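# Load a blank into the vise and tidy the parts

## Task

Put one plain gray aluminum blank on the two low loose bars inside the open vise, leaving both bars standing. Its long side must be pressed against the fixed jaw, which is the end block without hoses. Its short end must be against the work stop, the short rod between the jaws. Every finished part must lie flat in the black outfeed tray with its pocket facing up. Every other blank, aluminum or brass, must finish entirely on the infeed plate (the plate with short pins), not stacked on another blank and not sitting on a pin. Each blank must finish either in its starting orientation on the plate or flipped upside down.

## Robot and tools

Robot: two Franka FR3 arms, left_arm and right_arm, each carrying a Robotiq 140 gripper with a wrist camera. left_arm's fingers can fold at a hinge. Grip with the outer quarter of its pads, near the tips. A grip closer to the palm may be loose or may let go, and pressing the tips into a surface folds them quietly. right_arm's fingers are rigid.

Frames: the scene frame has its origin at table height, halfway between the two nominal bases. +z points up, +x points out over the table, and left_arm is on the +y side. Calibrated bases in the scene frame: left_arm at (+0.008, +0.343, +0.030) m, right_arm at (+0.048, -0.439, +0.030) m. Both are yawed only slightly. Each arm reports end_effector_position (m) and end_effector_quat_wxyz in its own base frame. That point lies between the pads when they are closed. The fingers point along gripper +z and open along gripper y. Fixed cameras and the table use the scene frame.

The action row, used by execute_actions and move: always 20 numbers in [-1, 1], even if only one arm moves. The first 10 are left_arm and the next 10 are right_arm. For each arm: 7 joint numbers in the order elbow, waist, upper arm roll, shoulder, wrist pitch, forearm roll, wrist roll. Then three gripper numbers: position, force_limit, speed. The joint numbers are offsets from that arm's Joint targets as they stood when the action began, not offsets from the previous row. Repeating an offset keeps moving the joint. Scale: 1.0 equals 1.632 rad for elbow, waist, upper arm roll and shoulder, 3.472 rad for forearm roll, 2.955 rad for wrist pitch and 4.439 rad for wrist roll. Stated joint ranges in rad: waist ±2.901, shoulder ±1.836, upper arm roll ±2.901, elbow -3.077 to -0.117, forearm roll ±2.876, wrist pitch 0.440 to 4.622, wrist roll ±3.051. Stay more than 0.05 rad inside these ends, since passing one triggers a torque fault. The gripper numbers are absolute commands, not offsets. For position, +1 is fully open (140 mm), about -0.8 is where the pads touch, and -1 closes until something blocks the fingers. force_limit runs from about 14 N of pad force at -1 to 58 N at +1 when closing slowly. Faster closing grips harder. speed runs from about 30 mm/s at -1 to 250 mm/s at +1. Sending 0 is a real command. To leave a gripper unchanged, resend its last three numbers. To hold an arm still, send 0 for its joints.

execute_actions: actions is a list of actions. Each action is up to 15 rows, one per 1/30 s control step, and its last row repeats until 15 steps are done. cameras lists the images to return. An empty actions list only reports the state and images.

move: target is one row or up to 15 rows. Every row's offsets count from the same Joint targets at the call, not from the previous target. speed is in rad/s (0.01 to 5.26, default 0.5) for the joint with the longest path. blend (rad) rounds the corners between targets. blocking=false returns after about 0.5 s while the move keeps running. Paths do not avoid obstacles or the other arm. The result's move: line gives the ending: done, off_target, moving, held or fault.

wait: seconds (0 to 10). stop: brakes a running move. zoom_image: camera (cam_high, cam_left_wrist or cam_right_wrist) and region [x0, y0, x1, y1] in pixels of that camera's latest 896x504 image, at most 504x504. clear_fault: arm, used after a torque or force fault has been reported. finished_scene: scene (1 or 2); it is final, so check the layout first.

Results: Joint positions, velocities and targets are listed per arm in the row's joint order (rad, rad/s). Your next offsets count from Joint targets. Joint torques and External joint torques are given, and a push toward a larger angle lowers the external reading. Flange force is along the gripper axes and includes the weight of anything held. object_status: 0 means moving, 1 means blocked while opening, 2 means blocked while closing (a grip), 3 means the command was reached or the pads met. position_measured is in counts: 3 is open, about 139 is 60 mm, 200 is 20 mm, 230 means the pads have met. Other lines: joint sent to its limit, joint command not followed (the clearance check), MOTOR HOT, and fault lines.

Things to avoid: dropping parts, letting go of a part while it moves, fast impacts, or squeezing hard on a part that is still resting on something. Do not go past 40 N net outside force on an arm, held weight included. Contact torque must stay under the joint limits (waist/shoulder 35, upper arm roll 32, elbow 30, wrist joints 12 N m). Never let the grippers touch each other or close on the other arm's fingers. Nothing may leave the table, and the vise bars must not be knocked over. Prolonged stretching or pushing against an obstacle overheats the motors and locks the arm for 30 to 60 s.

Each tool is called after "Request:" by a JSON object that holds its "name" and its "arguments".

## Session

Scene 1 is solved. Starting scene 2 with a look at the initial state.

Request:
{"name": "execute_actions", "arguments": {"actions": [], "cameras": ["all"]}}

Scene clock: 0.00 s.
left_arm: end_effector_position=(+0.2746, -0.1132, +0.3643) position_measured=3 object_status=3 end_effector_quat_wxyz=(+0.076, +0.784, -0.513, -0.341) | right_arm: end_effector_position=(+0.4580, +0.4983, +0.1243) position_measured=3 object_status=3 end_effector_quat_wxyz=(-0.143, +0.984, -0.098, +0.047)
Joint names: [elbow, waist, upper arm roll, shoulder, wrist pitch, forearm roll, wrist roll]
Joint positions: left_arm=[-1.879 -0.387 0.01 -0.113 1.052 -0.013 -0.793] | right_arm=[-2.044 0.792 0.011 0.291 2.612 0.198 -0.727]
Joint velocities: within noise
Joint torques (N m): no reading
External joint torques (N m): no reading
Flange force (N): no reading
Joint targets: left_arm=[-1.879 -0.387 0.010 -0.113 1.052 -0.013 -0.793] | right_arm=[-2.044 0.792 0.011 0.291 2.612 0.198 -0.727]
Tool commands: left_gripper/position=+1.0 left_gripper/force_limit=+1.0 left_gripper/speed=+1.0 right_gripper/position=+1.0 right_gripper/force_limit=+1.0 right_gripper/speed=+1.0
camera_calibration:
cam_left_wrist: T_world_to_cam=[[-0.751797, -0.462321, 0.470171, -0.0102289], [-0.0192211, 0.728096, 0.685205, -0.153851], [-0.659115, 0.506098, -0.556267, 0.583852], [0, 0, 0, 1]] pos_world=[0.374178, -0.188197, 0.435007]
cam_right_wrist: T_world_to_cam=[[-0.162411, -0.941069, -0.296668, 0.589702], [-0.960744, 0.0822802, 0.264956, 0.370162], [-0.224932, 0.328054, -0.917489, 0.189139], [0, 0, 0, 1]] pos_world=[0.493949, 0.462445, 0.250402]

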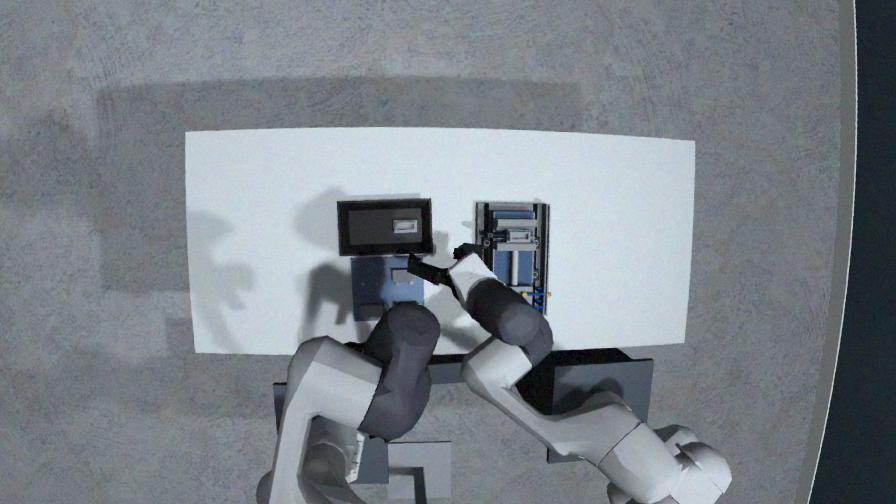

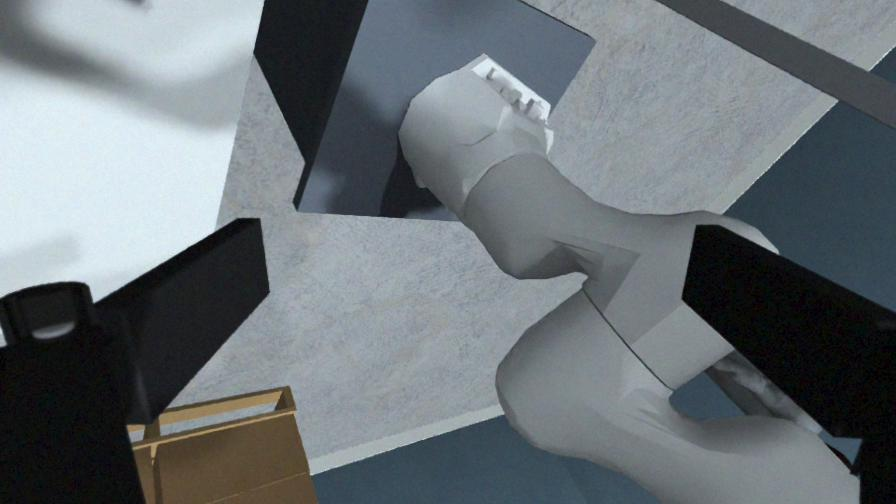

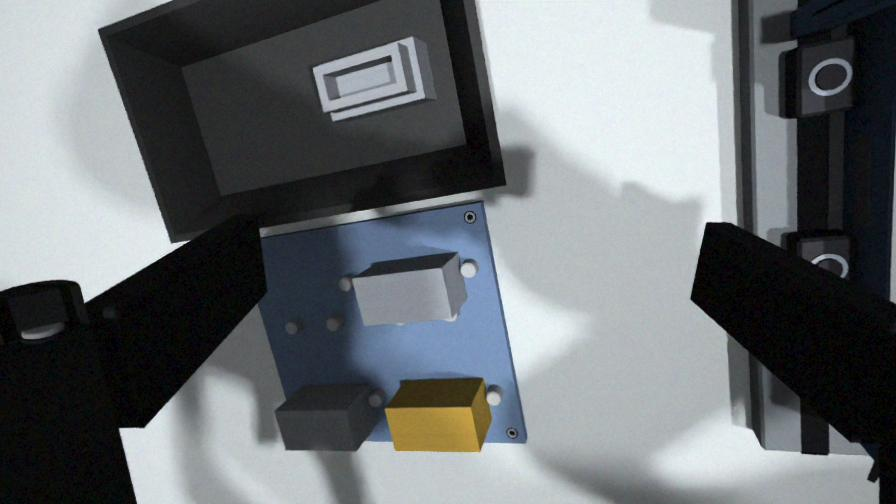

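Request:
{"name": "zoom_image", "arguments": {"camera": "cam_high", "region": [465, 190, 565, 330]}}

Request:
{"name": "zoom_image", "arguments": {"camera": "cam_high", "region": [325, 190, 445, 335]}}

Request:
{"name": "zoom_image", "arguments": {"camera": "cam_right_wrist", "region": [230, 200, 560, 470]}}

Scaled by 3.600 from the camera's 896x504 image, which has a finer 1280x720 frame.

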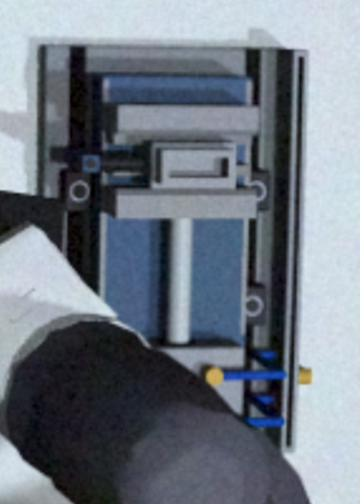

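Scaled by 3.476 from the camera's 896x504 image, which has a finer 1280x720 frame.

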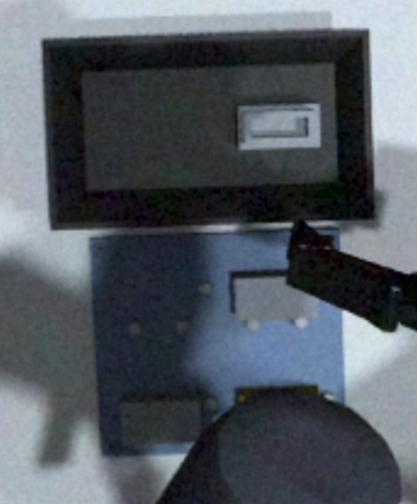

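Scaled by 1.527 from the camera's 896x504 image, which has a finer 1280x720 frame.

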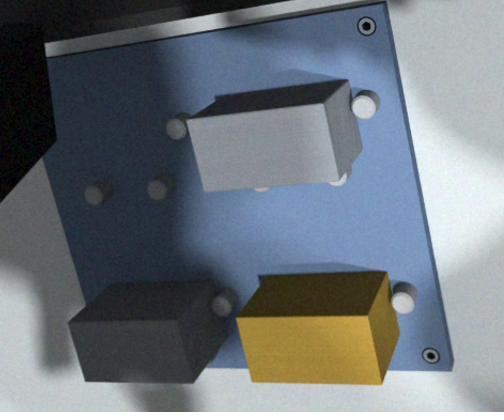

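Request:
{"name": "move", "arguments": {"target": [-0.0462,0,-0.0061,-0.0509,0.239,0.0037,0,-0.3,-0.1,0.3,0.201,-0.4504,-0.0067,-0.0263,-0.2196,-0.057,0.3061,-0.2,-0.1,0.3], "speed": 0.9, "cameras": ["cam_high","cam_left_wrist"]}}

Request:
{"name": "zoom_image", "arguments": {"camera": "cam_high", "region": [465, 190, 565, 330]}}

Scene clock: 42.97 s.
left_arm: end_effector_position=(+0.4623, -0.1890, +0.3490) position_measured=167 object_status=3 end_effector_quat_wxyz=(+0.002, +0.836, -0.549, -0.001) | right_arm: end_effector_position=(+0.6313, +0.0346, +0.2289) position_measured=154 object_status=3 end_effector_quat_wxyz=(+0.001, -0.478, +0.878, +0.001)
Joint names: [elbow, waist, upper arm roll, shoulder, wrist pitch, forearm roll, wrist roll]
Joint positions: left_arm=[-1.954 -0.387 0.001 -0.194 1.756 -0.004 -0.793] | right_arm=[-1.718 0.056 -0.002 0.248 1.968 0.003 0.626]
Joint velocities: left_arm=[within noise] | right_arm=[0.001 -0.001 -0.001 0.001 0 0 0.008]
Joint torques (N m): left_arm=[24.63 0.47 0.23 -26.29 2.94 1.16 -0.07] | right_arm=[26.41 -0.41 1.16 -40.32 2.21 0.33 0.11]
External joint torques (N m): left_arm=[-0.04 0.58 0.55 -0.48 0.34 0.39 -0.07] | right_arm=[1.71 -0.1 1.23 0.7 -0.31 -0.36 0.11]
Flange force (N): left_arm=[-1.9 0.4 1.0] | right_arm=[-6.7 -7.8 -3.3]
Joint targets: left_arm=[-1.955 -0.387 0.000 -0.196 1.759 0.000 -0.793] | right_arm=[-1.716 0.057 0.000 0.249 1.963 0.001 0.631]
move: done
camera_calibration:
cam_left_wrist: T_world_to_cam=[[-0.918239, -0.395974, 0.00654175, 0.354315], [-0.370584, 0.864953, 0.338414, 0.224738], [-0.139661, 0.308321, -0.940975, 0.594176], [0, 0, 0, 1]] pos_world=[0.491613, -0.237285, 0.480732]
Images, in order (width x height): cam_high 896x504, cam_left_wrist 896x504.

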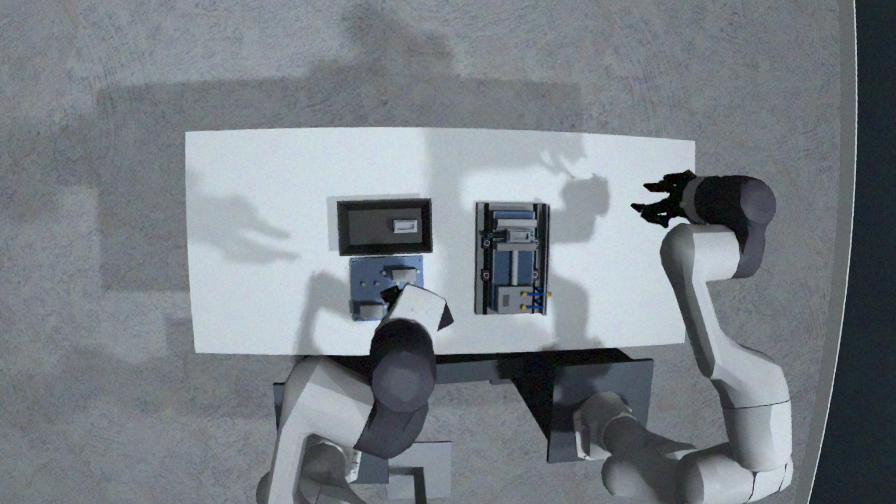

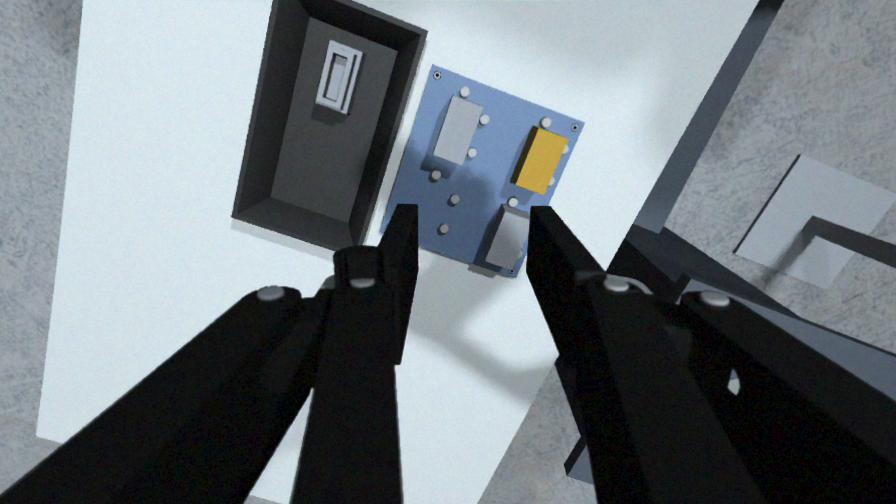

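Scaled by 3.600 from the camera's 896x504 image, which has a finer 1280x720 frame.

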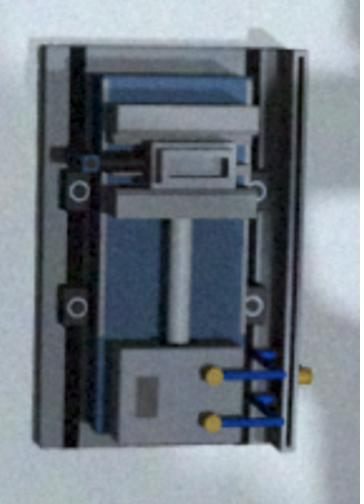

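Request:
{"name": "move", "arguments": {"target": [0.54695,-0.18309,0,0.54047,-0.00358,0,0.01739,-0.3,-0.1,0.3,0,0,0,0,0,0,0,-0.2,-0.1,0.3], "speed": 0.7, "cameras": ["cam_left_wrist","cam_right_wrist"]}}

Request:
{"name": "zoom_image", "arguments": {"camera": "cam_left_wrist", "region": [380, 60, 620, 330]}}

Scene clock: 63.27 s.
left_arm: end_effector_position=(+0.5744, -0.4738, +0.2187) position_measured=167 object_status=3 end_effector_quat_wxyz=(+0.002, +0.719, -0.695, +0.000) | right_arm: end_effector_position=(+0.6313, +0.0346, +0.2290) position_measured=154 object_status=3 end_effector_quat_wxyz=(+0.001, -0.477, +0.879, +0.001)
Joint names: [elbow, waist, upper arm roll, shoulder, wrist pitch, forearm roll, wrist roll]
Joint positions: left_arm=[-1.064 -0.687 -0.002 0.687 1.75 -0.004 -0.721] | right_arm=[-1.718 0.056 -0.002 0.248 1.967 0.003 0.628]
Joint velocities: left_arm=[0.001 -0.001 0 0 -0.001 0 0.006] | right_arm=[within noise]
Joint torques (N m): left_arm=[25.28 0.37 1.15 -52.57 2.56 1.06 0.12] | right_arm=[26.24 -0.45 1.14 -40.38 2.27 0.42 0.13]
External joint torques (N m): left_arm=[0.75 0.39 0.61 -0.23 -0.04 0.3 0.12] | right_arm=[1.64 -0.38 1 0.47 -0.24 -0.27 0.13]
Flange force (N): left_arm=[3.2 -4.8 -2.2] | right_arm=[-5.8 -7.1 -3.1]
Joint targets: left_arm=[-1.062 -0.686 0.000 0.686 1.748 0.000 -0.716] | right_arm=[-1.716 0.057 0.000 0.249 1.963 0.001 0.631]
move: done
camera_calibration:
cam_left_wrist: T_world_to_cam=[[-0.999459, -0.0325951, 0.0043967, 0.564734], [-0.0292292, 0.941529, 0.335661, 0.397613], [-0.0150805, 0.335351, -0.941973, 0.516556], [0, 0, 0, 1]] pos_world=[0.58384, -0.529184, 0.350636]
cam_right_wrist: T_world_to_cam=[[-0.848045, 0.529872, -0.00741885, 0.528187], [0.494397, 0.796154, 0.348871, -0.415427], [0.190764, 0.292191, -0.937141, 0.219583], [0, 0, 0, 1]] pos_world=[0.611424, -0.0132884, 0.354629]
Images, in order (width x height): cam_left_wrist 896x504, cam_right_wrist 896x504.

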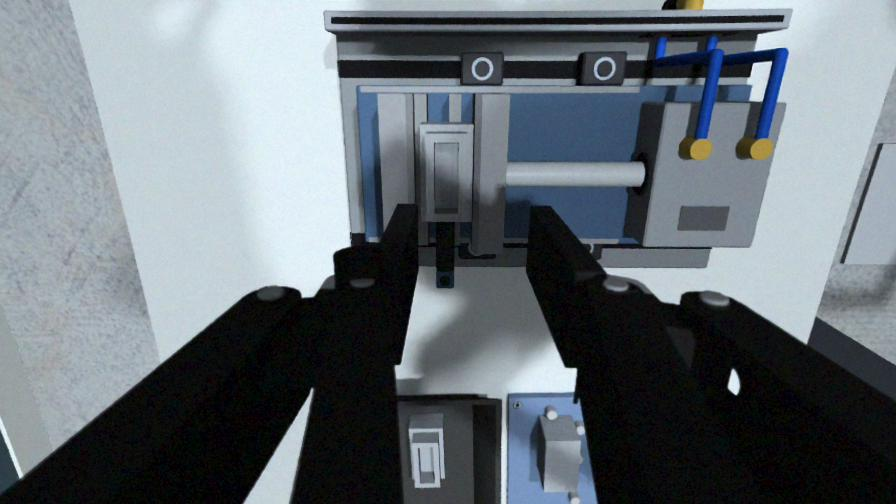

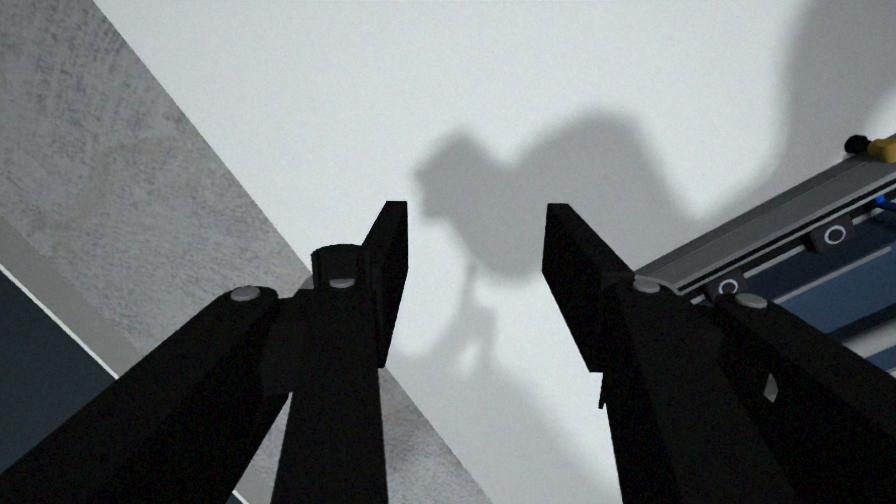

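Scaled by 1.867 from the camera's 896x504 image, which has a finer 1280x720 frame.

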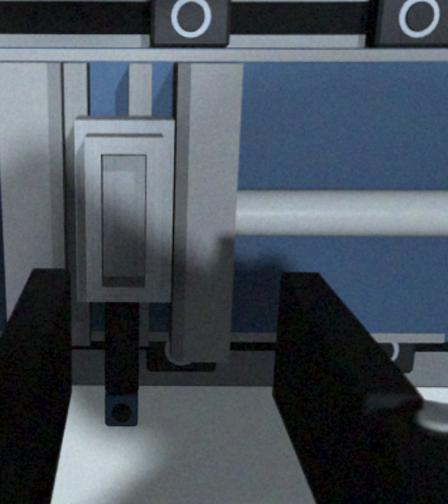

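Request:
{"name": "zoom_image", "arguments": {"camera": "cam_left_wrist", "region": [410, 110, 485, 230]}}

Scaled by 4.200 from the camera's 896x504 image, which has a finer 1280x720 frame.

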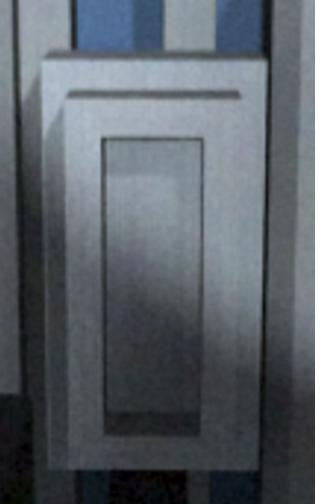

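Request:
{"name": "move", "arguments": {"target": [-0.02764,0.00123,0,0.04745,0.04146,0,0.00045,-0.3,-0.1,0.3,0,0,0,0,0,0,0,-0.2,-0.1,0.3], "speed": 0.15, "cameras": ["cam_left_wrist"]}}

Request:
{"name": "zoom_image", "arguments": {"camera": "cam_left_wrist", "region": [400, 110, 560, 290]}}

Scene clock: 86.57 s.
left_arm: end_effector_position=(+0.5840, -0.4803, +0.1506) position_measured=167 object_status=3 end_effector_quat_wxyz=(+0.002, +0.718, -0.696, -0.002) | right_arm: end_effector_position=(+0.6313, +0.0346, +0.2290) position_measured=154 object_status=3 end_effector_quat_wxyz=(+0.001, -0.477, +0.879, +0.001)
Joint names: [elbow, waist, upper arm roll, shoulder, wrist pitch, forearm roll, wrist roll]
Joint positions: left_arm=[-1.107 -0.685 -0.002 0.764 1.867 -0.004 -0.717] | right_arm=[-1.718 0.056 -0.002 0.248 1.967 0.003 0.628]
Joint velocities: left_arm=[-0.002 0.001 0.001 0 0.004 -0.001 0] | right_arm=[within noise]
Joint torques (N m): left_arm=[24.89 0.69 1.14 -54.16 2.96 1.02 0.14] | right_arm=[26.2 -0.48 1.05 -40.34 2.29 0.41 0.12]
External joint torques (N m): left_arm=[0.2 0.94 0.68 0.01 0.36 0.28 0.14] | right_arm=[1.55 -0.41 0.92 0.64 -0.21 -0.28 0.12]
Flange force (N): left_arm=[-0.7 -1.3 0.4] | right_arm=[-5.7 -7.2 -2.8]
Joint targets: left_arm=[-1.107 -0.684 0.000 0.763 1.871 0.000 -0.714] | right_arm=[-1.716 0.057 0.000 0.249 1.963 0.001 0.631]
move: done
camera_calibration:
cam_left_wrist: T_world_to_cam=[[-0.999505, -0.030723, 0.00680305, 0.574951], [-0.0266234, 0.940898, 0.337641, 0.424682], [-0.0167743, 0.337293, -0.94125, 0.456453], [0, 0, 0, 1]] pos_world=[0.59363, -0.535877, 0.282335]
Images, in order (width x height): cam_left_wrist 896x504.

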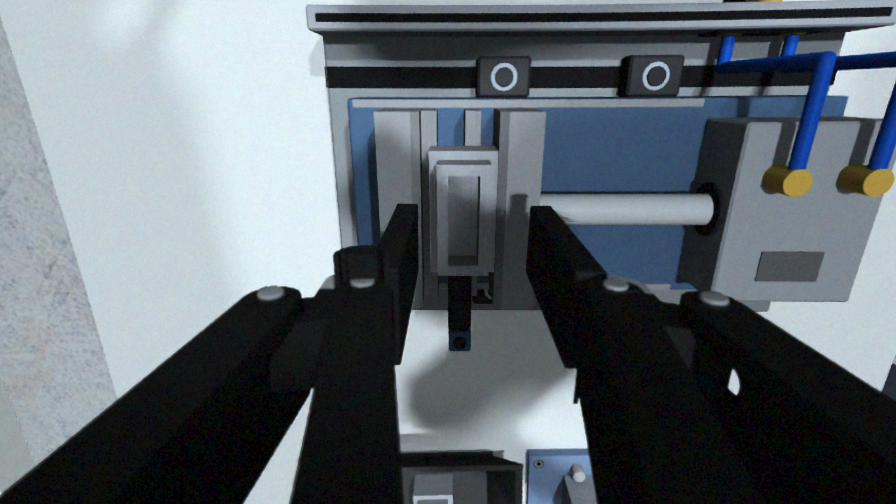

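Scaled by 2.800 from the camera's 896x504 image, which has a finer 1280x720 frame.

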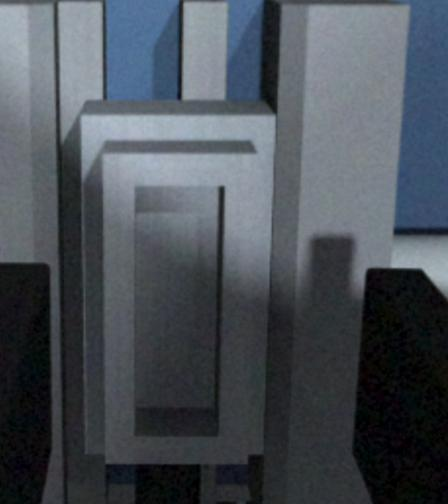

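Request:
{"name": "move", "arguments": {"target": [-0.03493,0.0049,0,0.00331,0.02112,0,-0.00113,-0.3,-0.1,0.3,0,0,0,0,0,0,0,-0.2,-0.1,0.3], "speed": 0.12, "cameras": ["cam_left_wrist"]}}

Request:
{"name": "zoom_image", "arguments": {"camera": "cam_left_wrist", "region": [390, 110, 560, 300]}}

Scene clock: 125.87 s.
left_arm: end_effector_position=(+0.5868, -0.4746, +0.1257) position_measured=167 object_status=3 end_effector_quat_wxyz=(+0.002, +0.721, -0.693, -0.001) | right_arm: end_effector_position=(+0.6313, +0.0346, +0.2290) position_measured=154 object_status=3 end_effector_quat_wxyz=(+0.001, -0.477, +0.879, +0.001)
Joint names: [elbow, waist, upper arm roll, shoulder, wrist pitch, forearm roll, wrist roll]
Joint positions: left_arm=[-1.163 -0.677 -0.002 0.768 1.93 -0.004 -0.717] | right_arm=[-1.717 0.056 -0.002 0.248 1.967 0.003 0.628]
Joint velocities: left_arm=[0.001 0.001 0 0 0.005 -0.002 0] | right_arm=[within noise]
Joint torques (N m): left_arm=[24.5 0.64 1.16 -54.21 2.94 1 -0.11] | right_arm=[26.13 -0.43 1.16 -40.35 2.28 0.43 0.07]
External joint torques (N m): left_arm=[-0.28 1.03 0.79 0.26 0.31 0.28 -0.12] | right_arm=[1.46 -0.12 1.23 0.65 -0.23 -0.25 0.07]
Flange force (N): left_arm=[-2.3 0.8 1.2] | right_arm=[-5.9 -6.7 -2.7]
Joint targets: left_arm=[-1.164 -0.676 0.000 0.769 1.933 0.000 -0.719] | right_arm=[-1.716 0.057 0.000 0.249 1.963 0.001 0.631]
move: done
camera_calibration:
cam_left_wrist: T_world_to_cam=[[-0.999226, -0.0389527, 0.00550623, 0.574128], [-0.0348266, 0.940974, 0.336683, 0.43278], [-0.018296, 0.336231, -0.941602, 0.431611], [0, 0, 0, 1]] pos_world=[0.596653, -0.529992, 0.257535]
Images, in order (width x height): cam_left_wrist 896x504.

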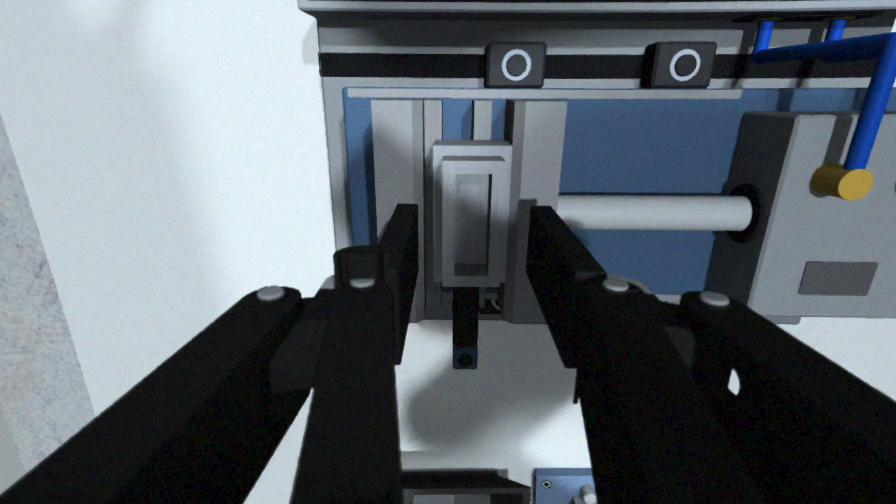

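Scaled by 2.653 from the camera's 896x504 image, which has a finer 1280x720 frame.

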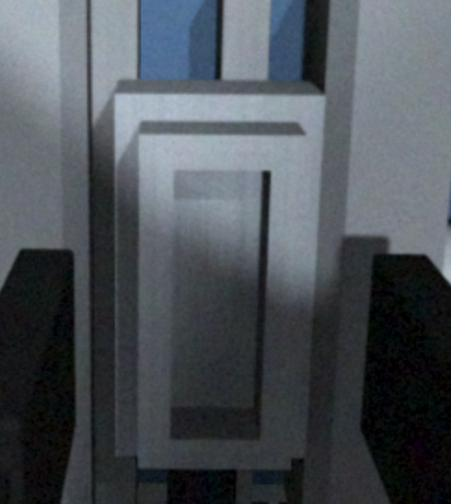

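Request:
{"name": "move", "arguments": {"target": [-0.02479,-0.00074,0,0.01403,0.02144,0,-0.0023,-0.3,-0.1,0.3,0,0,0,0,0,0,0,-0.2,-0.1,0.3], "speed": 0.08, "cameras": ["cam_left_wrist"]}}

Request:
{"name": "zoom_image", "arguments": {"camera": "cam_left_wrist", "region": [390, 120, 560, 310]}}

Scene clock: 144.57 s.
left_arm: end_effector_position=(+0.5861, -0.4737, +0.0980) position_measured=167 object_status=3 end_effector_quat_wxyz=(+0.002, +0.724, -0.690, -0.001) | right_arm: end_effector_position=(+0.6313, +0.0346, +0.2291) position_measured=154 object_status=3 end_effector_quat_wxyz=(+0.001, -0.477, +0.879, +0.001)
Joint names: [elbow, waist, upper arm roll, shoulder, wrist pitch, forearm roll, wrist roll]
Joint positions: left_arm=[-1.202 -0.677 -0.002 0.788 1.986 -0.003 -0.724] | right_arm=[-1.717 0.056 -0.002 0.248 1.967 0.003 0.628]
Joint velocities: left_arm=[-0.001 -0.001 0.001 -0.002 0.002 0.001 -0.004] | right_arm=[within noise]
Joint torques (N m): left_arm=[23.09 0.52 1.25 -50.7 4.1 0.91 -0.15] | right_arm=[26.05 -0.43 1.01 -40.32 2.3 0.43 0.06]
External joint torques (N m): left_arm=[-1.58 0.86 0.84 4.08 1.46 0.21 -0.16] | right_arm=[1.45 -0.28 0.94 0.52 -0.2 -0.25 0.06]
Flange force (N): left_arm=[0.1 -1.6 8.2] | right_arm=[-5.3 -6.5 -2.7]
Joint targets: left_arm=[-1.205 -0.677 0.000 0.791 1.996 0.000 -0.729] | right_arm=[-1.716 0.057 0.000 0.249 1.963 0.001 0.631]
move: done
camera_calibration:
cam_left_wrist: T_world_to_cam=[[-0.998908, -0.0463399, 0.00592251, 0.569939], [-0.0416227, 0.94037, 0.337598, 0.444819], [-0.0212136, 0.336983, -0.941272, 0.407193], [0, 0, 0, 1]] pos_world=[0.596469, -0.529101, 0.229733]
Images, in order (width x height): cam_left_wrist 896x504.

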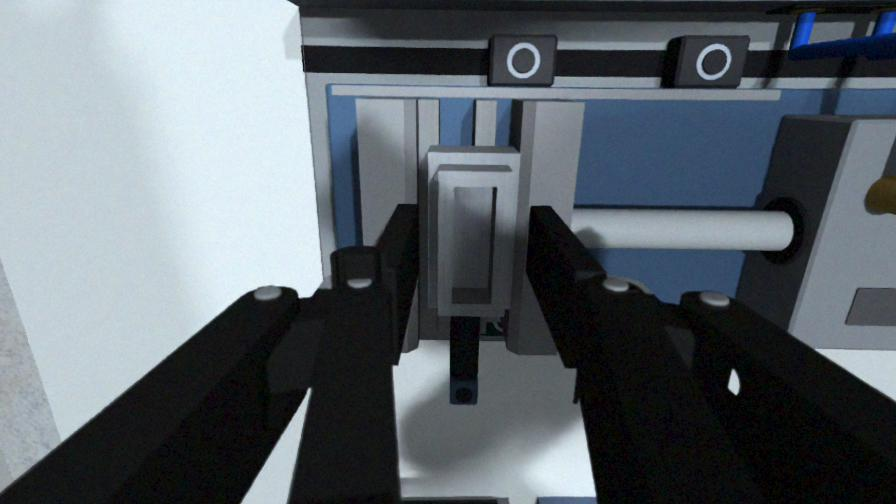

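Scaled by 2.653 from the camera's 896x504 image, which has a finer 1280x720 frame.

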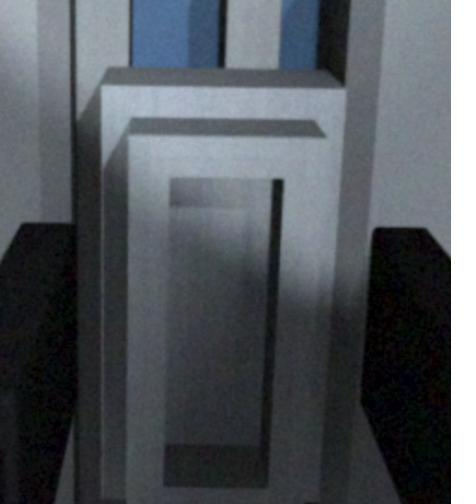

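Request:
{"name": "move", "arguments": {"target": [0.00568,0,0,-0.00541,-0.00613,0,0,-0.3,-0.1,0.3,0,0,0,0,0,0,0,-0.2,-0.1,0.3], "speed": 0.08, "cameras": ["cam_left_wrist"]}}

Request:
{"name": "zoom_image", "arguments": {"camera": "cam_left_wrist", "region": [340, 120, 610, 380]}}

Scene clock: 152.03 s.
left_arm: end_effector_position=(+0.5869, -0.4744, +0.1019) position_measured=167 object_status=3 end_effector_quat_wxyz=(+0.002, +0.724, -0.690, +0.000) | right_arm: end_effector_position=(+0.6313, +0.0346, +0.2291) position_measured=154 object_status=3 end_effector_quat_wxyz=(+0.001, -0.477, +0.879, +0.001)
Joint names: [elbow, waist, upper arm roll, shoulder, wrist pitch, forearm roll, wrist roll]
Joint positions: left_arm=[-1.197 -0.677 -0.002 0.785 1.982 -0.003 -0.725] | right_arm=[-1.717 0.056 -0.002 0.248 1.967 0.003 0.628]
Joint velocities: left_arm=[0.001 0.001 0.001 0 -0.005 0 -0.001] | right_arm=[within noise]
Joint torques (N m): left_arm=[25.01 0.28 1.08 -54.73 2.53 0.92 -0.22] | right_arm=[26.08 -0.42 1.1 -40.3 2.3 0.45 0.08]
External joint torques (N m): left_arm=[0.46 0.5 0.6 -0.24 -0.09 0.2 -0.22] | right_arm=[1.46 -0.32 0.98 0.59 -0.21 -0.24 0.08]
Flange force (N): left_arm=[1.6 -2.3 -0.9] | right_arm=[-5.5 -6.8 -2.7]
Joint targets: left_arm=[-1.195 -0.677 0.000 0.783 1.978 0.000 -0.729] | right_arm=[-1.716 0.057 0.000 0.249 1.963 0.001 0.631]
move: done
camera_calibration:
cam_left_wrist: T_world_to_cam=[[-0.998862, -0.0475526, 0.00377731, 0.57033], [-0.0435258, 0.940946, 0.335746, 0.445811], [-0.0195198, 0.335199, -0.941945, 0.409438], [0, 0, 0, 1]] pos_world=[0.597077, -0.529607, 0.233834]
Images, in order (width x height): cam_left_wrist 896x504.

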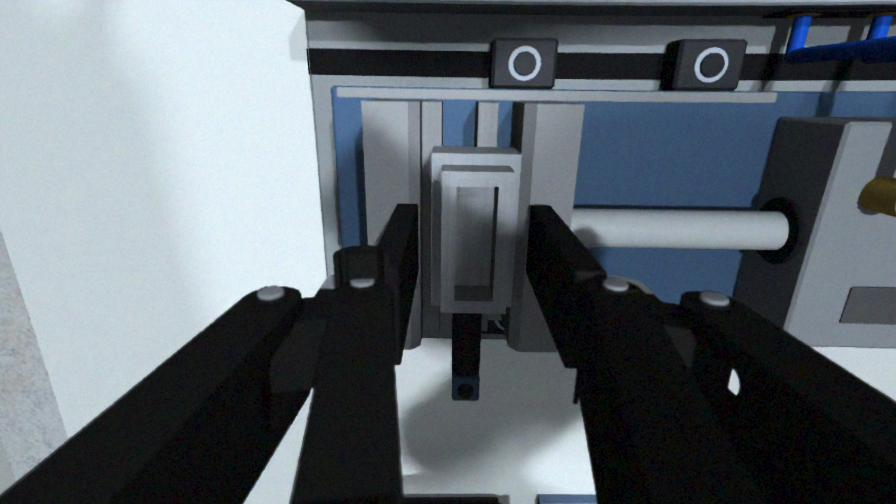

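Scaled by 1.867 from the camera's 896x504 image, which has a finer 1280x720 frame.

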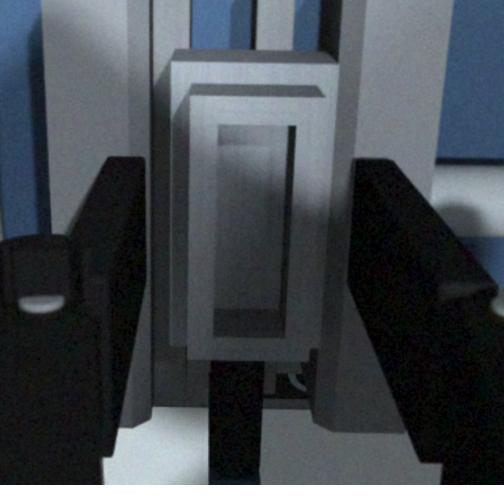

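Request:
{"name": "move", "arguments": {"target": [0.00121,0,0,-0.00115,-0.0013,0,0,-0.3,-0.1,0.3,0,0,0,0,0,0,0,-0.2,-0.1,0.3], "speed": 0.05}}

Request:
{"name": "execute_actions", "arguments": {"actions": [[[0,0,0,0,0,0,0,-1,-0.5,-1,0,0,0,0,0,0,0,-0.2,-0.1,0.3]],[[0,0,0,0,0,0,0,-1,-0.5,-1,0,0,0,0,0,0,0,-0.2,-0.1,0.3]]], "cameras": ["cam_left_wrist"]}}

Request:
{"name": "zoom_image", "arguments": {"camera": "cam_left_wrist", "region": [340, 120, 610, 380]}}

Scene clock: 158.33 s.
left_arm: end_effector_position=(+0.5867, -0.4742, +0.1036) position_measured=167 object_status=3 end_effector_quat_wxyz=(+0.002, +0.724, -0.690, +0.000) | right_arm: end_effector_position=(+0.6313, +0.0346, +0.2291) position_measured=154 object_status=3 end_effector_quat_wxyz=(+0.001, -0.477, +0.879, +0.001)
Joint names: [elbow, waist, upper arm roll, shoulder, wrist pitch, forearm roll, wrist roll]
Joint positions: left_arm=[-1.195 -0.677 -0.002 0.783 1.977 -0.003 -0.726] | right_arm=[-1.717 0.056 -0.002 0.248 1.967 0.003 0.628]
Joint velocities: left_arm=[0 -0.001 0 -0.001 -0.003 0.001 0.001] | right_arm=[within noise]
Joint torques (N m): left_arm=[25.03 0.32 1.08 -54.89 2.55 0.93 -0.18] | right_arm=[26.08 -0.42 1.07 -40.29 2.33 0.43 0.11]
External joint torques (N m): left_arm=[0.43 0.47 0.56 -0.38 -0.08 0.21 -0.18] | right_arm=[1.4 -0.14 1.1 0.71 -0.18 -0.25 0.11]
Flange force (N): left_arm=[1.0 -1.7 -0.9] | right_arm=[-5.7 -6.6 -2.5]
Joint targets: left_arm=[-1.193 -0.677 0.000 0.781 1.975 0.000 -0.729] | right_arm=[-1.716 0.057 0.000 0.249 1.963 0.001 0.631]
move: done
camera_calibration:
cam_left_wrist: T_world_to_cam=[[-0.998843, -0.0478829, 0.00437748, 0.569901], [-0.0436243, 0.940751, 0.336281, 0.445004], [-0.0202202, 0.335701, -0.941752, 0.411547], [0, 0, 0, 1]] pos_world=[0.596977, -0.529507, 0.235434]
cam_right_wrist: T_world_to_cam=[[-0.848079, 0.529819, -0.00740676, 0.528203], [0.494382, 0.79623, 0.348718, -0.415395], [0.190655, 0.292078, -0.937199, 0.219762], [0, 0, 0, 1]] pos_world=[0.611423, -0.0132892, 0.354729]

Scene clock: 159.53 s.
left_arm: end_effector_position=(+0.5868, -0.4743, +0.1041) position_measured=195 object_status=2 end_effector_quat_wxyz=(+0.002, +0.724, -0.690, +0.000) | right_arm: end_effector_position=(+0.6313, +0.0346, +0.2291) position_measured=154 object_status=3 end_effector_quat_wxyz=(+0.001, -0.477, +0.879, +0.001)
Joint names: [elbow, waist, upper arm roll, shoulder, wrist pitch, forearm roll, wrist roll]
Joint positions: left_arm=[-1.195 -0.677 -0.002 0.783 1.977 -0.003 -0.726] | right_arm=[-1.717 0.056 -0.002 0.248 1.967 0.003 0.628]
Joint torques (N m): left_arm=[24.85 0.37 1.11 -54.63 2.54 0.92 -0.25] | right_arm=[26.09 -0.45 0.98 -40.37 2.31 0.44 0.11]
External joint torques (N m): left_arm=[0.31 0.75 0.72 -0.2 -0.08 0.21 -0.25] | right_arm=[1.45 -0.44 0.78 0.57 -0.2 -0.26 0.11]
External joint torques at the end of the 1st action: left_arm=[0.58 0.64 0.68 -0.03 -0.09 0.2 -0.23] | right_arm=[1.38 -0.27 0.93 0.71 -0.19 -0.26 0.12]
Flange force (N): left_arm=[0.7 -1.8 -0.7] | right_arm=[-5.2 -6.8 -2.7]
Flange force at the end of the 1st action (N): left_arm=[2.7 -3.9 -0.8] | right_arm=[-5.5 -6.7 -2.5]
Joint targets: left_arm=[-1.193 -0.677 0.000 0.781 1.975 0.000 -0.729] | right_arm=[-1.716 0.057 0.000 0.249 1.963 0.001 0.631]
Step readings (joint positions of left_arm | right_arm; steps 1 to 15: 1st action; 16 to 30: 2nd action):
0: [-1.195 -0.677 -0.002 0.783 1.977 -0.003 -0.726] | [-1.717 0.056 -0.002 0.248 1.967 0.003 0.628]
1: [-1.195 -0.677 -0.002 0.783 1.977 -0.003 -0.726] | [-1.717 0.056 -0.002 0.248 1.967 0.003 0.628]
2: [-1.195 -0.677 -0.002 0.783 1.977 -0.003 -0.726] | [-1.717 0.056 -0.002 0.248 1.967 0.003 0.628]
4: [-1.195 -0.677 -0.002 0.783 1.977 -0.003 -0.726] | [-1.717 0.056 -0.002 0.248 1.967 0.003 0.628]
8: [-1.195 -0.677 -0.002 0.783 1.977 -0.003 -0.726] | [-1.717 0.056 -0.002 0.248 1.967 0.003 0.628]
15: [-1.195 -0.677 -0.002 0.783 1.977 -0.003 -0.726] | [-1.717 0.056 -0.002 0.248 1.967 0.003 0.628]
16: [-1.195 -0.677 -0.002 0.783 1.977 -0.003 -0.726] | [-1.717 0.056 -0.002 0.248 1.967 0.003 0.628]
17: [-1.195 -0.677 -0.002 0.783 1.977 -0.003 -0.726] | [-1.717 0.056 -0.002 0.248 1.967 0.003 0.628]
19: [-1.195 -0.677 -0.002 0.783 1.977 -0.003 -0.726] | [-1.717 0.056 -0.002 0.248 1.967 0.003 0.628]
23: [-1.195 -0.677 -0.002 0.783 1.977 -0.003 -0.726] | [-1.717 0.056 -0.002 0.248 1.967 0.003 0.628]
30: [-1.195 -0.677 -0.002 0.783 1.977 -0.003 -0.726] | [-1.717 0.056 -0.002 0.248 1.967 0.003 0.628]
camera_calibration:
cam_left_wrist: T_world_to_cam=[[-0.998845, -0.0478802, 0.00407043, 0.569975], [-0.0437295, 0.940825, 0.33606, 0.444991], [-0.0199202, 0.335493, -0.941832, 0.411748], [0, 0, 0, 1]] pos_world=[0.596978, -0.529507, 0.235934]
Images, in order (width x height): cam_left_wrist 896x504.

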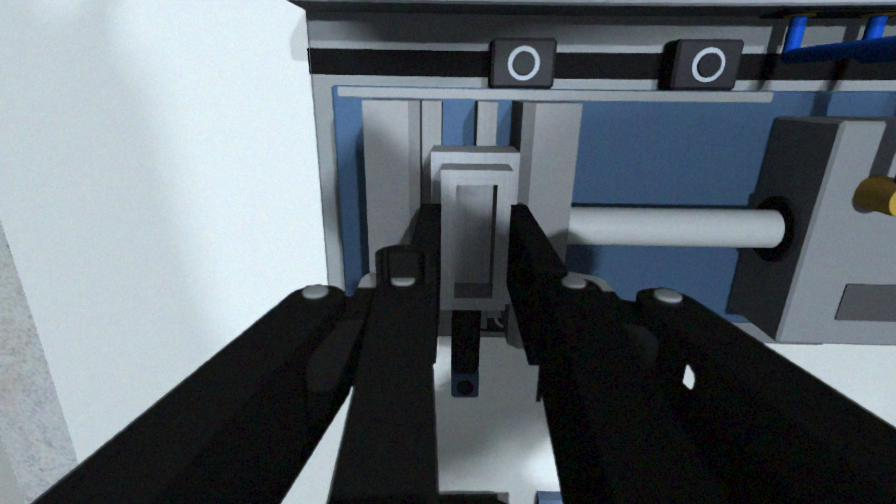

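Scaled by 1.867 from the camera's 896x504 image, which has a finer 1280x720 frame.

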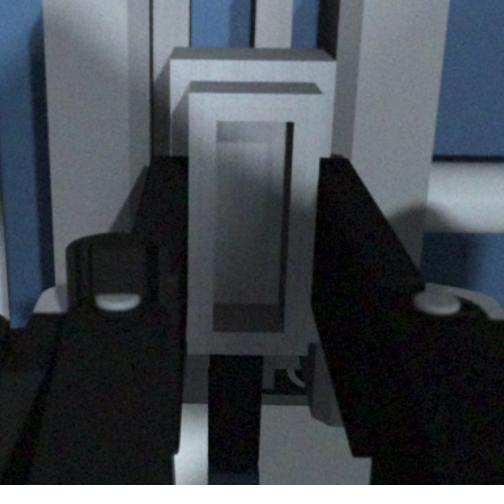

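Request:
{"name": "move", "arguments": {"target": [[0.01831,0,0,-0.01143,-0.01642,0,0,-1,-0.5,-1,0,0,0,0,0,0,0,-0.2,-0.1,0.3],[0.0485,0,0,-0.02157,-0.0387,0,0,-1,-0.5,-1,0,0,0,0,0,0,0,-0.2,-0.1,0.3],[0.10406,0,0,-0.02542,-0.07151,0,0,-1,-0.5,-1,0,0,0,0,0,0,0,-0.2,-0.1,0.3]], "speed": [0.06,0.15,0.25], "blend": [0.01,0.02,0], "cameras": ["cam_left_wrist"]}}

Request:
{"name": "zoom_image", "arguments": {"camera": "cam_left_wrist", "region": [330, 40, 620, 330]}}

Scene clock: 170.90 s.
left_arm: end_effector_position=(+0.5868, -0.4743, +0.1984) position_measured=195 object_status=2 end_effector_quat_wxyz=(+0.002, +0.724, -0.690, +0.000) | right_arm: end_effector_position=(+0.6313, +0.0346, +0.2291) position_measured=154 object_status=3 end_effector_quat_wxyz=(+0.001, -0.477, +0.879, +0.001)
Joint names: [elbow, waist, upper arm roll, shoulder, wrist pitch, forearm roll, wrist roll]
Joint positions: left_arm=[-1.026 -0.677 -0.002 0.74 1.766 -0.003 -0.726] | right_arm=[-1.717 0.056 -0.002 0.248 1.967 0.003 0.628]
Joint velocities: left_arm=[0 0.002 0 -0.001 -0.004 0 -0.001] | right_arm=[within noise]
Joint torques (N m): left_arm=[25.88 0.3 1.12 -54.7 2.76 0.96 -0.22] | right_arm=[26.13 -0.44 1.04 -40.41 2.31 0.46 0.08]
External joint torques (N m): left_arm=[1.22 0.67 0.74 -1.04 0.14 0.21 -0.22] | right_arm=[1.53 -0.36 0.9 0.49 -0.19 -0.23 0.08]
Flange force (N): left_arm=[0.0 0.0 0.0] | right_arm=[-5.4 -6.8 -2.8]
Joint targets: left_arm=[-1.024 -0.677 0.000 0.739 1.763 0.000 -0.729] | right_arm=[-1.716 0.057 0.000 0.249 1.963 0.001 0.631]
move: done
camera_calibration:
cam_left_wrist: T_world_to_cam=[[-0.998875, -0.0472181, 0.00430962, 0.569873], [-0.0430274, 0.940889, 0.335971, 0.413004], [-0.0199188, 0.335408, -0.941862, 0.500655], [0, 0, 0, 1]] pos_world=[0.596975, -0.529606, 0.330335]
Images, in order (width x height): cam_left_wrist 896x504.

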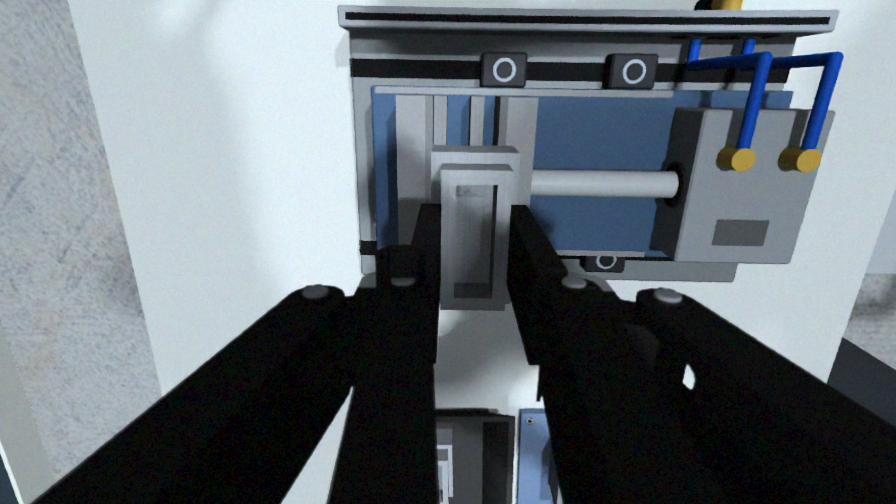

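Scaled by 1.738 from the camera's 896x504 image, which has a finer 1280x720 frame.

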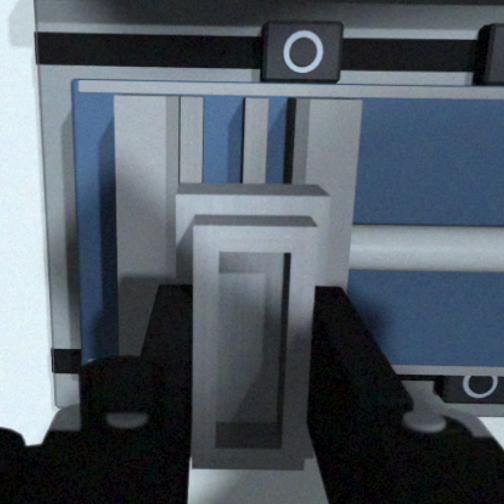

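Request:
{"name": "move", "arguments": {"target": [-0.5514,0.31189,0,-0.29945,0.13914,0,0.10948,-1,-0.5,-1,0,0,0,0,0,0,0,-0.2,-0.1,0.3], "speed": 0.6, "cameras": ["cam_left_wrist","cam_high"]}}

Request:
{"name": "zoom_image", "arguments": {"camera": "cam_left_wrist", "region": [250, 20, 750, 400]}}

Scene clock: 186.00 s.
left_arm: end_effector_position=(+0.5990, -0.1013, +0.1476) position_measured=195 object_status=2 end_effector_quat_wxyz=(+0.003, +0.736, -0.677, -0.002) | right_arm: end_effector_position=(+0.6313, +0.0346, +0.2291) position_measured=154 object_status=3 end_effector_quat_wxyz=(+0.001, -0.477, +0.879, +0.001)
Joint names: [elbow, waist, upper arm roll, shoulder, wrist pitch, forearm roll, wrist roll]
Joint positions: left_arm=[-1.924 -0.168 0.001 0.254 2.171 -0.003 -0.248] | right_arm=[-1.717 0.056 -0.002 0.248 1.967 0.003 0.628]
Joint torques (N m): left_arm=[23.85 0.45 0.46 -40.99 3 0.81 0.18] | right_arm=[26.16 -0.43 1.07 -40.36 2.32 0.48 0.1]
External joint torques (N m): left_arm=[0.32 0.38 0.16 -1.03 0.43 0.19 0.18] | right_arm=[1.48 -0.31 0.98 0.64 -0.2 -0.2 0.1]
Flange force (N): left_arm=[-1.3 1.9 -0.6] | right_arm=[-5.6 -6.9 -2.7]
Joint targets: left_arm=[-1.924 -0.168 0.000 0.251 2.174 0.000 -0.243] | right_arm=[-1.716 0.057 0.000 0.249 1.963 0.001 0.631]
move: done
camera_calibration:
cam_left_wrist: T_world_to_cam=[[-0.996558, -0.082484, 0.008335, 0.594321], [-0.074824, 0.938167, 0.338001, 0.0980366], [-0.0356993, 0.336214, -0.941109, 0.33729], [0, 0, 0, 1]] pos_world=[0.611651, -0.156354, 0.279336]
Images, in order (width x height): cam_high 896x504, cam_left_wrist 896x504.

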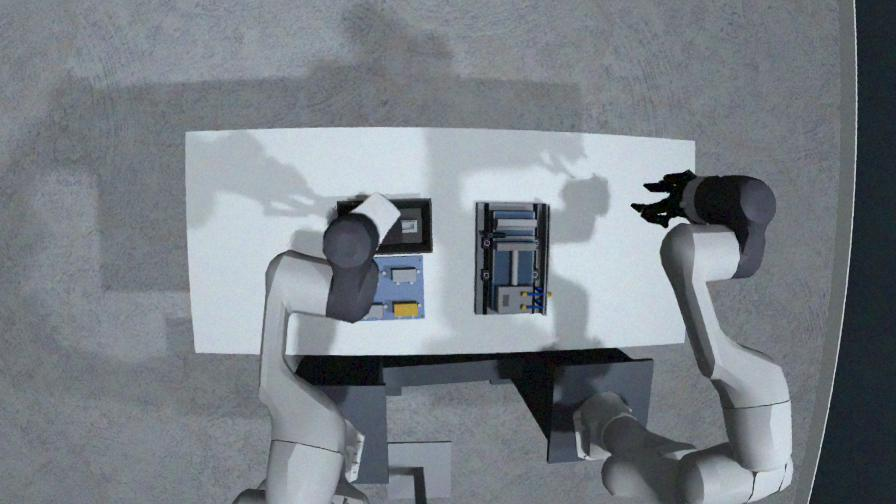

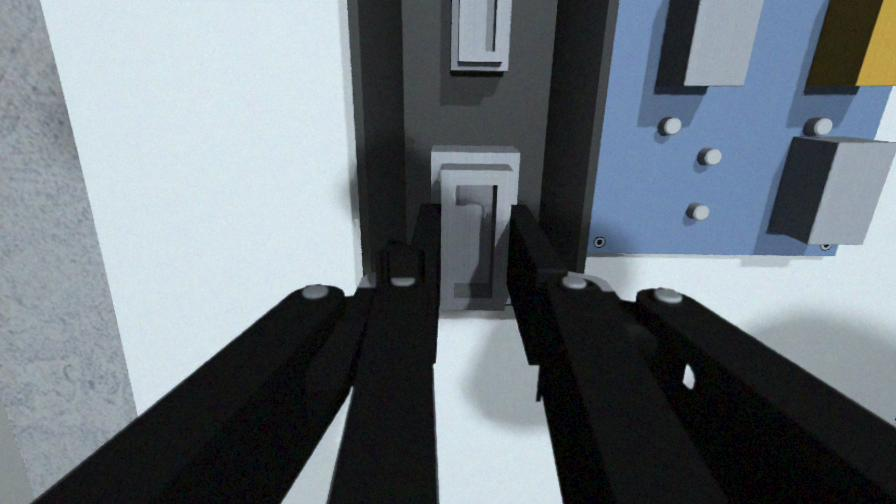

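Scaled by 1.008 from the camera's 896x504 image, which has a finer 1280x720 frame.

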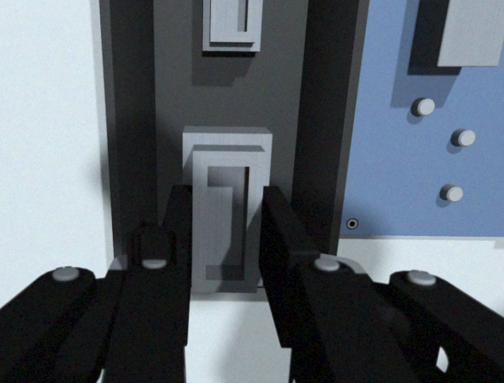

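Request:
{"name": "move", "arguments": {"target": [[-0.04754,-0.00245,0,0.02679,0.04105,0,-0.0036,-1,-0.5,-1,0,0,0,0,0,0,0,-0.2,-0.1,0.3],[-0.06068,-0.00245,0,0.06962,0.07196,0,-0.0036,-1,-0.5,-1,0,0,0,0,0,0,0,-0.2,-0.1,0.3]], "speed": [0.15,0.12], "blend": [0.02,0], "cameras": ["cam_left_wrist"]}}

Scene clock: 213.33 s.
left_arm: end_effector_position=(+0.5906, -0.1012, +0.0564) position_measured=195 object_status=2 end_effector_quat_wxyz=(+0.002, +0.738, -0.675, -0.002) | right_arm: end_effector_position=(+0.6313, +0.0346, +0.2291) position_measured=154 object_status=3 end_effector_quat_wxyz=(+0.001, -0.477, +0.879, +0.001)
Joint names: [elbow, waist, upper arm roll, shoulder, wrist pitch, forearm roll, wrist roll]
Joint positions: left_arm=[-2.023 -0.17 0.001 0.365 2.383 -0.003 -0.255] | right_arm=[-1.717 0.056 -0.002 0.248 1.967 0.003 0.628]
Joint velocities: left_arm=[0 0.001 0 0 0.005 0.001 -0.001] | right_arm=[within noise]
Joint torques (N m): left_arm=[22.11 0.04 0.63 -41.86 3 0.72 -0.19] | right_arm=[26.08 -0.48 1.1 -40.29 2.33 0.46 0.1]
External joint torques (N m): left_arm=[0.74 0.2 0.45 -0.8 0.45 0.2 -0.19] | right_arm=[1.37 -0.44 0.93 0.8 -0.19 -0.23 0.1]
Flange force (N): left_arm=[0.0 -0.3 -0.7] | right_arm=[-5.5 -7.0 -2.4]
Joint targets: left_arm=[-2.023 -0.172 0.000 0.364 2.387 0.000 -0.259] | right_arm=[-1.716 0.057 0.000 0.249 1.963 0.001 0.631]
move: done
camera_calibration:
cam_left_wrist: T_world_to_cam=[[-0.996115, -0.087847, 0.00609351, 0.586053], [-0.0806234, 0.937657, 0.338082, 0.131553], [-0.0354131, 0.336278, -0.941097, 0.250962], [0, 0, 0, 1]] pos_world=[0.60327, -0.156261, 0.188132]
Images, in order (width x height): cam_left_wrist 896x504.

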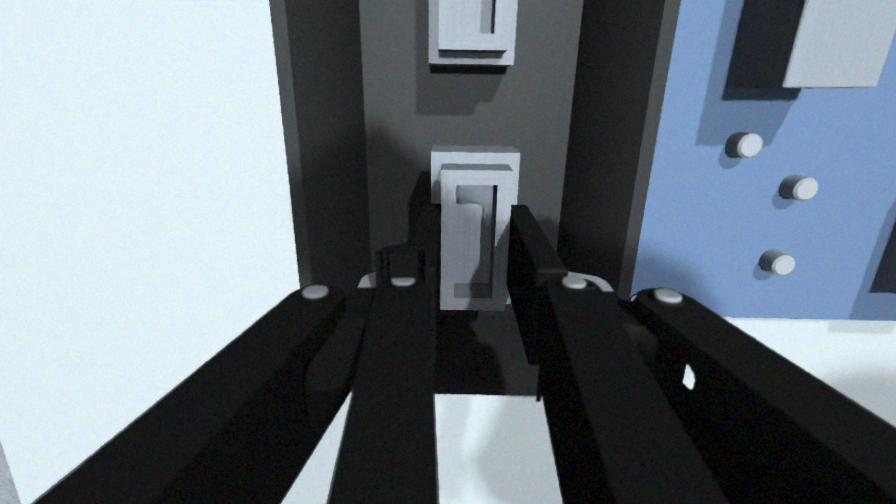

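Request:
{"name": "zoom_image", "arguments": {"camera": "cam_left_wrist", "region": [280, 130, 680, 410]}}

Scaled by 1.260 from the camera's 896x504 image, which has a finer 1280x720 frame.

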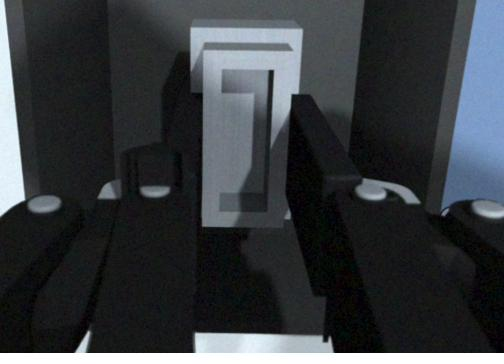

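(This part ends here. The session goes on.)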